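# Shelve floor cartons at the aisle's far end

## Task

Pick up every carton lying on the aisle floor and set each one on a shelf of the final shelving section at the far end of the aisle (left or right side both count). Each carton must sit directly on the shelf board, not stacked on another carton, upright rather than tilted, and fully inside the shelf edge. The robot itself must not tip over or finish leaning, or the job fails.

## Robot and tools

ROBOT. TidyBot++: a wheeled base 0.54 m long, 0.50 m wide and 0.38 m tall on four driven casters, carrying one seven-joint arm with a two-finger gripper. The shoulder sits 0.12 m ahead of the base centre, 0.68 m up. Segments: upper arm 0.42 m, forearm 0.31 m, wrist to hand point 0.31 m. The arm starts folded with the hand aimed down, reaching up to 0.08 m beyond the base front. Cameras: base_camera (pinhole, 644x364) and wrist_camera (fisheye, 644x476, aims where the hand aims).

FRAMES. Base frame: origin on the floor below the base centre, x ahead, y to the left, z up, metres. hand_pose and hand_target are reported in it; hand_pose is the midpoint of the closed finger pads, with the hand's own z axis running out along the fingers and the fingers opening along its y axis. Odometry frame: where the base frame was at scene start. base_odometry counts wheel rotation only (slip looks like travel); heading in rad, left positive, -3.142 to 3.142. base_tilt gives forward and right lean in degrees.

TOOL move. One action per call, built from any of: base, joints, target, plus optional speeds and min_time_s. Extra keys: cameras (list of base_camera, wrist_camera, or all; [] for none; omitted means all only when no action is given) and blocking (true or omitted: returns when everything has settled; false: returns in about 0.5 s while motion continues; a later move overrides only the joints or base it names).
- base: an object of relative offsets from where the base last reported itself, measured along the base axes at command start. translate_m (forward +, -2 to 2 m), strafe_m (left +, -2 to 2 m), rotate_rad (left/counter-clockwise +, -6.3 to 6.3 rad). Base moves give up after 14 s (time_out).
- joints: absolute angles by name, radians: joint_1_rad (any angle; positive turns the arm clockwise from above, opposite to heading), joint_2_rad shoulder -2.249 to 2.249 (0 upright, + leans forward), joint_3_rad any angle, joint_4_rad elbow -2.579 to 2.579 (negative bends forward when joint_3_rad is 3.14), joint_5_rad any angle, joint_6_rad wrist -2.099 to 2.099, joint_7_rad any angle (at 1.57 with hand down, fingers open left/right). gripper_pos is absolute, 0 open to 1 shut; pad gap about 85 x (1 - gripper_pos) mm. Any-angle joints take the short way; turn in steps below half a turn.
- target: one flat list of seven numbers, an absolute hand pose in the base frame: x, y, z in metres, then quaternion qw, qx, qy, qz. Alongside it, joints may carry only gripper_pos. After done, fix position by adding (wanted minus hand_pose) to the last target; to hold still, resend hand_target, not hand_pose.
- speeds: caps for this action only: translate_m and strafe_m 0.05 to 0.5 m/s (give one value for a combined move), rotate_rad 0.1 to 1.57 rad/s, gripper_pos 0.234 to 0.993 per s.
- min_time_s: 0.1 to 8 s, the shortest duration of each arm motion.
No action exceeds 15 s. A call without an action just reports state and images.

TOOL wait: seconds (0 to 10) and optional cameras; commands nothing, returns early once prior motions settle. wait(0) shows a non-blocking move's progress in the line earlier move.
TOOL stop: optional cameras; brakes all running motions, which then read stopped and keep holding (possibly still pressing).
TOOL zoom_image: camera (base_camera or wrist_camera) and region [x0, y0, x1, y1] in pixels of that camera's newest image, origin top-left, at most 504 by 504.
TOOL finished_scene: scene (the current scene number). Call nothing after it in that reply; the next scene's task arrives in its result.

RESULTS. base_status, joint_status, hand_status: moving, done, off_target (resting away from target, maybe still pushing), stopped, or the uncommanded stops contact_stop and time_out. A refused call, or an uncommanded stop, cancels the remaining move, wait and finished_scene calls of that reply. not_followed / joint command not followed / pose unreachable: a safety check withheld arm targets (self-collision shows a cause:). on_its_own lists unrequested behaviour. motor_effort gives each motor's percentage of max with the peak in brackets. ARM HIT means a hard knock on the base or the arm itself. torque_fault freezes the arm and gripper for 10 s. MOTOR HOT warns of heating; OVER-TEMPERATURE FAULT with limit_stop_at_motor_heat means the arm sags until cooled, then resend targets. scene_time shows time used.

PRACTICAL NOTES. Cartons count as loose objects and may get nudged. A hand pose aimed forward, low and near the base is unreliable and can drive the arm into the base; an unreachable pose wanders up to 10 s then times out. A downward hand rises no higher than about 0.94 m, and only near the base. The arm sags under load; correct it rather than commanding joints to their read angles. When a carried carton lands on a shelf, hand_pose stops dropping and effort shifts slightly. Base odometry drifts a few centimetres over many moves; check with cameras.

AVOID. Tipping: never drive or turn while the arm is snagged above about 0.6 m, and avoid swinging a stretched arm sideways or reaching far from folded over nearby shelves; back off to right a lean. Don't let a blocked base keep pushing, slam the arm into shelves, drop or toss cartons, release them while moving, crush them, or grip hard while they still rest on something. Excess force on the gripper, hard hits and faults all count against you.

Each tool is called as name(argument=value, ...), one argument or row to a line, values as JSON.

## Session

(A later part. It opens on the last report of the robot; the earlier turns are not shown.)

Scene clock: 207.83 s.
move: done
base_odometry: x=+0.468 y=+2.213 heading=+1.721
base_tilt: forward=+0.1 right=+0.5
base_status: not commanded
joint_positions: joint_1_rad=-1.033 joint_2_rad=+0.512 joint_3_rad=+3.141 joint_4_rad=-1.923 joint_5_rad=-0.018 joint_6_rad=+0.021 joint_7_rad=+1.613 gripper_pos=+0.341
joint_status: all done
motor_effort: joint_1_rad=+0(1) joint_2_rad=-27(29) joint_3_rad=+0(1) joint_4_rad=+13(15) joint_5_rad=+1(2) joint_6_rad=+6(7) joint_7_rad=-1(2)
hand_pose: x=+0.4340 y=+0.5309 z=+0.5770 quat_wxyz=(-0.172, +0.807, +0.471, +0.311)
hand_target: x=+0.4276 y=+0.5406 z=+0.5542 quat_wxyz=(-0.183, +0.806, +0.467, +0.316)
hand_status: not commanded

move(
  joints={"joint_2_rad": 0.55, "joint_4_rad": -1.931, "joint_6_rad": 0.085},
  min_time_s=0.7,
  cameras=[],
)

move(
  joints={"gripper_pos": 0.0},
  speeds={"gripper_pos": 0.3},
  cameras=["wrist_camera"],
)

move(
  joints={"joint_2_rad": -0.16, "joint_4_rad": -2.22, "joint_6_rad": -0.42},
  min_time_s=2.5,
  cameras=["wrist_camera"],
)

Scene clock: 209.80 s.
move: done
base_odometry: x=+0.468 y=+2.213 heading=+1.721
base_tilt: forward=+0.2 right=+0.5
base_status: not commanded
joint_positions: joint_1_rad=-1.033 joint_2_rad=+0.512 joint_3_rad=+3.141 joint_4_rad=-1.923 joint_5_rad=-0.018 joint_6_rad=+0.021 joint_7_rad=+1.613 gripper_pos=+0.341
joint_status: all done
motor_effort: joint_1_rad=+0(1) joint_2_rad=-27(28) joint_3_rad=-1(1) joint_4_rad=+13(14) joint_5_rad=+1(1) joint_6_rad=+7(7) joint_7_rad=+0(2)
hand_pose: x=+0.4340 y=+0.5309 z=+0.5770 quat_wxyz=(-0.172, +0.807, +0.471, +0.311)
hand_target: x=+0.4283 y=+0.5419 z=+0.5636 quat_wxyz=(-0.183, +0.806, +0.467, +0.315)
hand_status: not commanded

Scene clock: 211.53 s.
move: done
base_odometry: x=+0.468 y=+2.213 heading=+1.721
base_tilt: forward=+0.2 right=+0.5
base_status: not commanded
joint_positions: joint_1_rad=-1.033 joint_2_rad=+0.513 joint_3_rad=+3.141 joint_4_rad=-1.923 joint_5_rad=-0.018 joint_6_rad=+0.021 joint_7_rad=+1.613 gripper_pos=+0.000
joint_status: all done
motor_effort: joint_1_rad=+0(1) joint_2_rad=-28(29) joint_3_rad=+0(1) joint_4_rad=+14(15) joint_5_rad=+1(2) joint_6_rad=+7(7) joint_7_rad=-1(1)
hand_pose: x=+0.4339 y=+0.5309 z=+0.5766 quat_wxyz=(-0.172, +0.807, +0.471, +0.311)
hand_target: x=+0.4283 y=+0.5419 z=+0.5636 quat_wxyz=(-0.183, +0.806, +0.467, +0.315)
hand_status: not commanded

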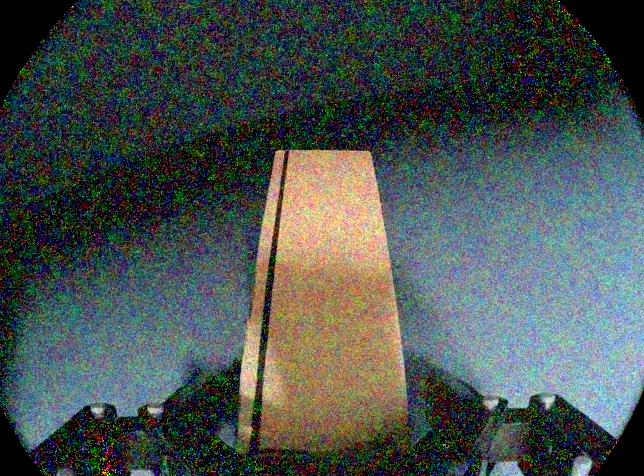

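Scene clock: 214.33 s.
move: done
base_odometry: x=+0.468 y=+2.213 heading=+1.721
base_tilt: forward=+0.2 right=+0.5
base_status: not commanded
joint_positions: joint_1_rad=-1.033 joint_2_rad=-0.139 joint_3_rad=+3.141 joint_4_rad=-2.200 joint_5_rad=-0.018 joint_6_rad=-0.343 joint_7_rad=+1.613 gripper_pos=+0.000
joint_status: all done
motor_effort: joint_1_rad=+0(1) joint_2_rad=-11(30) joint_3_rad=+0(1) joint_4_rad=+17(18) joint_5_rad=+1(2) joint_6_rad=+6(8) joint_7_rad=+0(2)
hand_pose: x=+0.3355 y=+0.3698 z=+0.7201 quat_wxyz=(-0.177, +0.805, +0.472, +0.314)
hand_target: x=+0.3177 y=+0.3491 z=+0.7039 quat_wxyz=(-0.163, +0.818, +0.474, +0.281)
hand_status: not commanded

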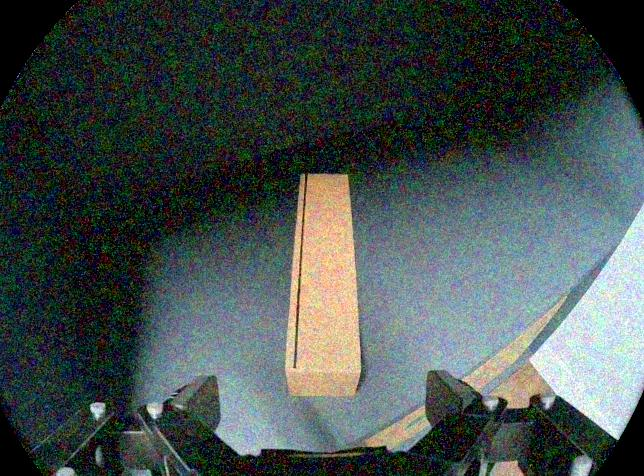

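finished_scene(
  scene=1,
)

The scene is finished: the task was done.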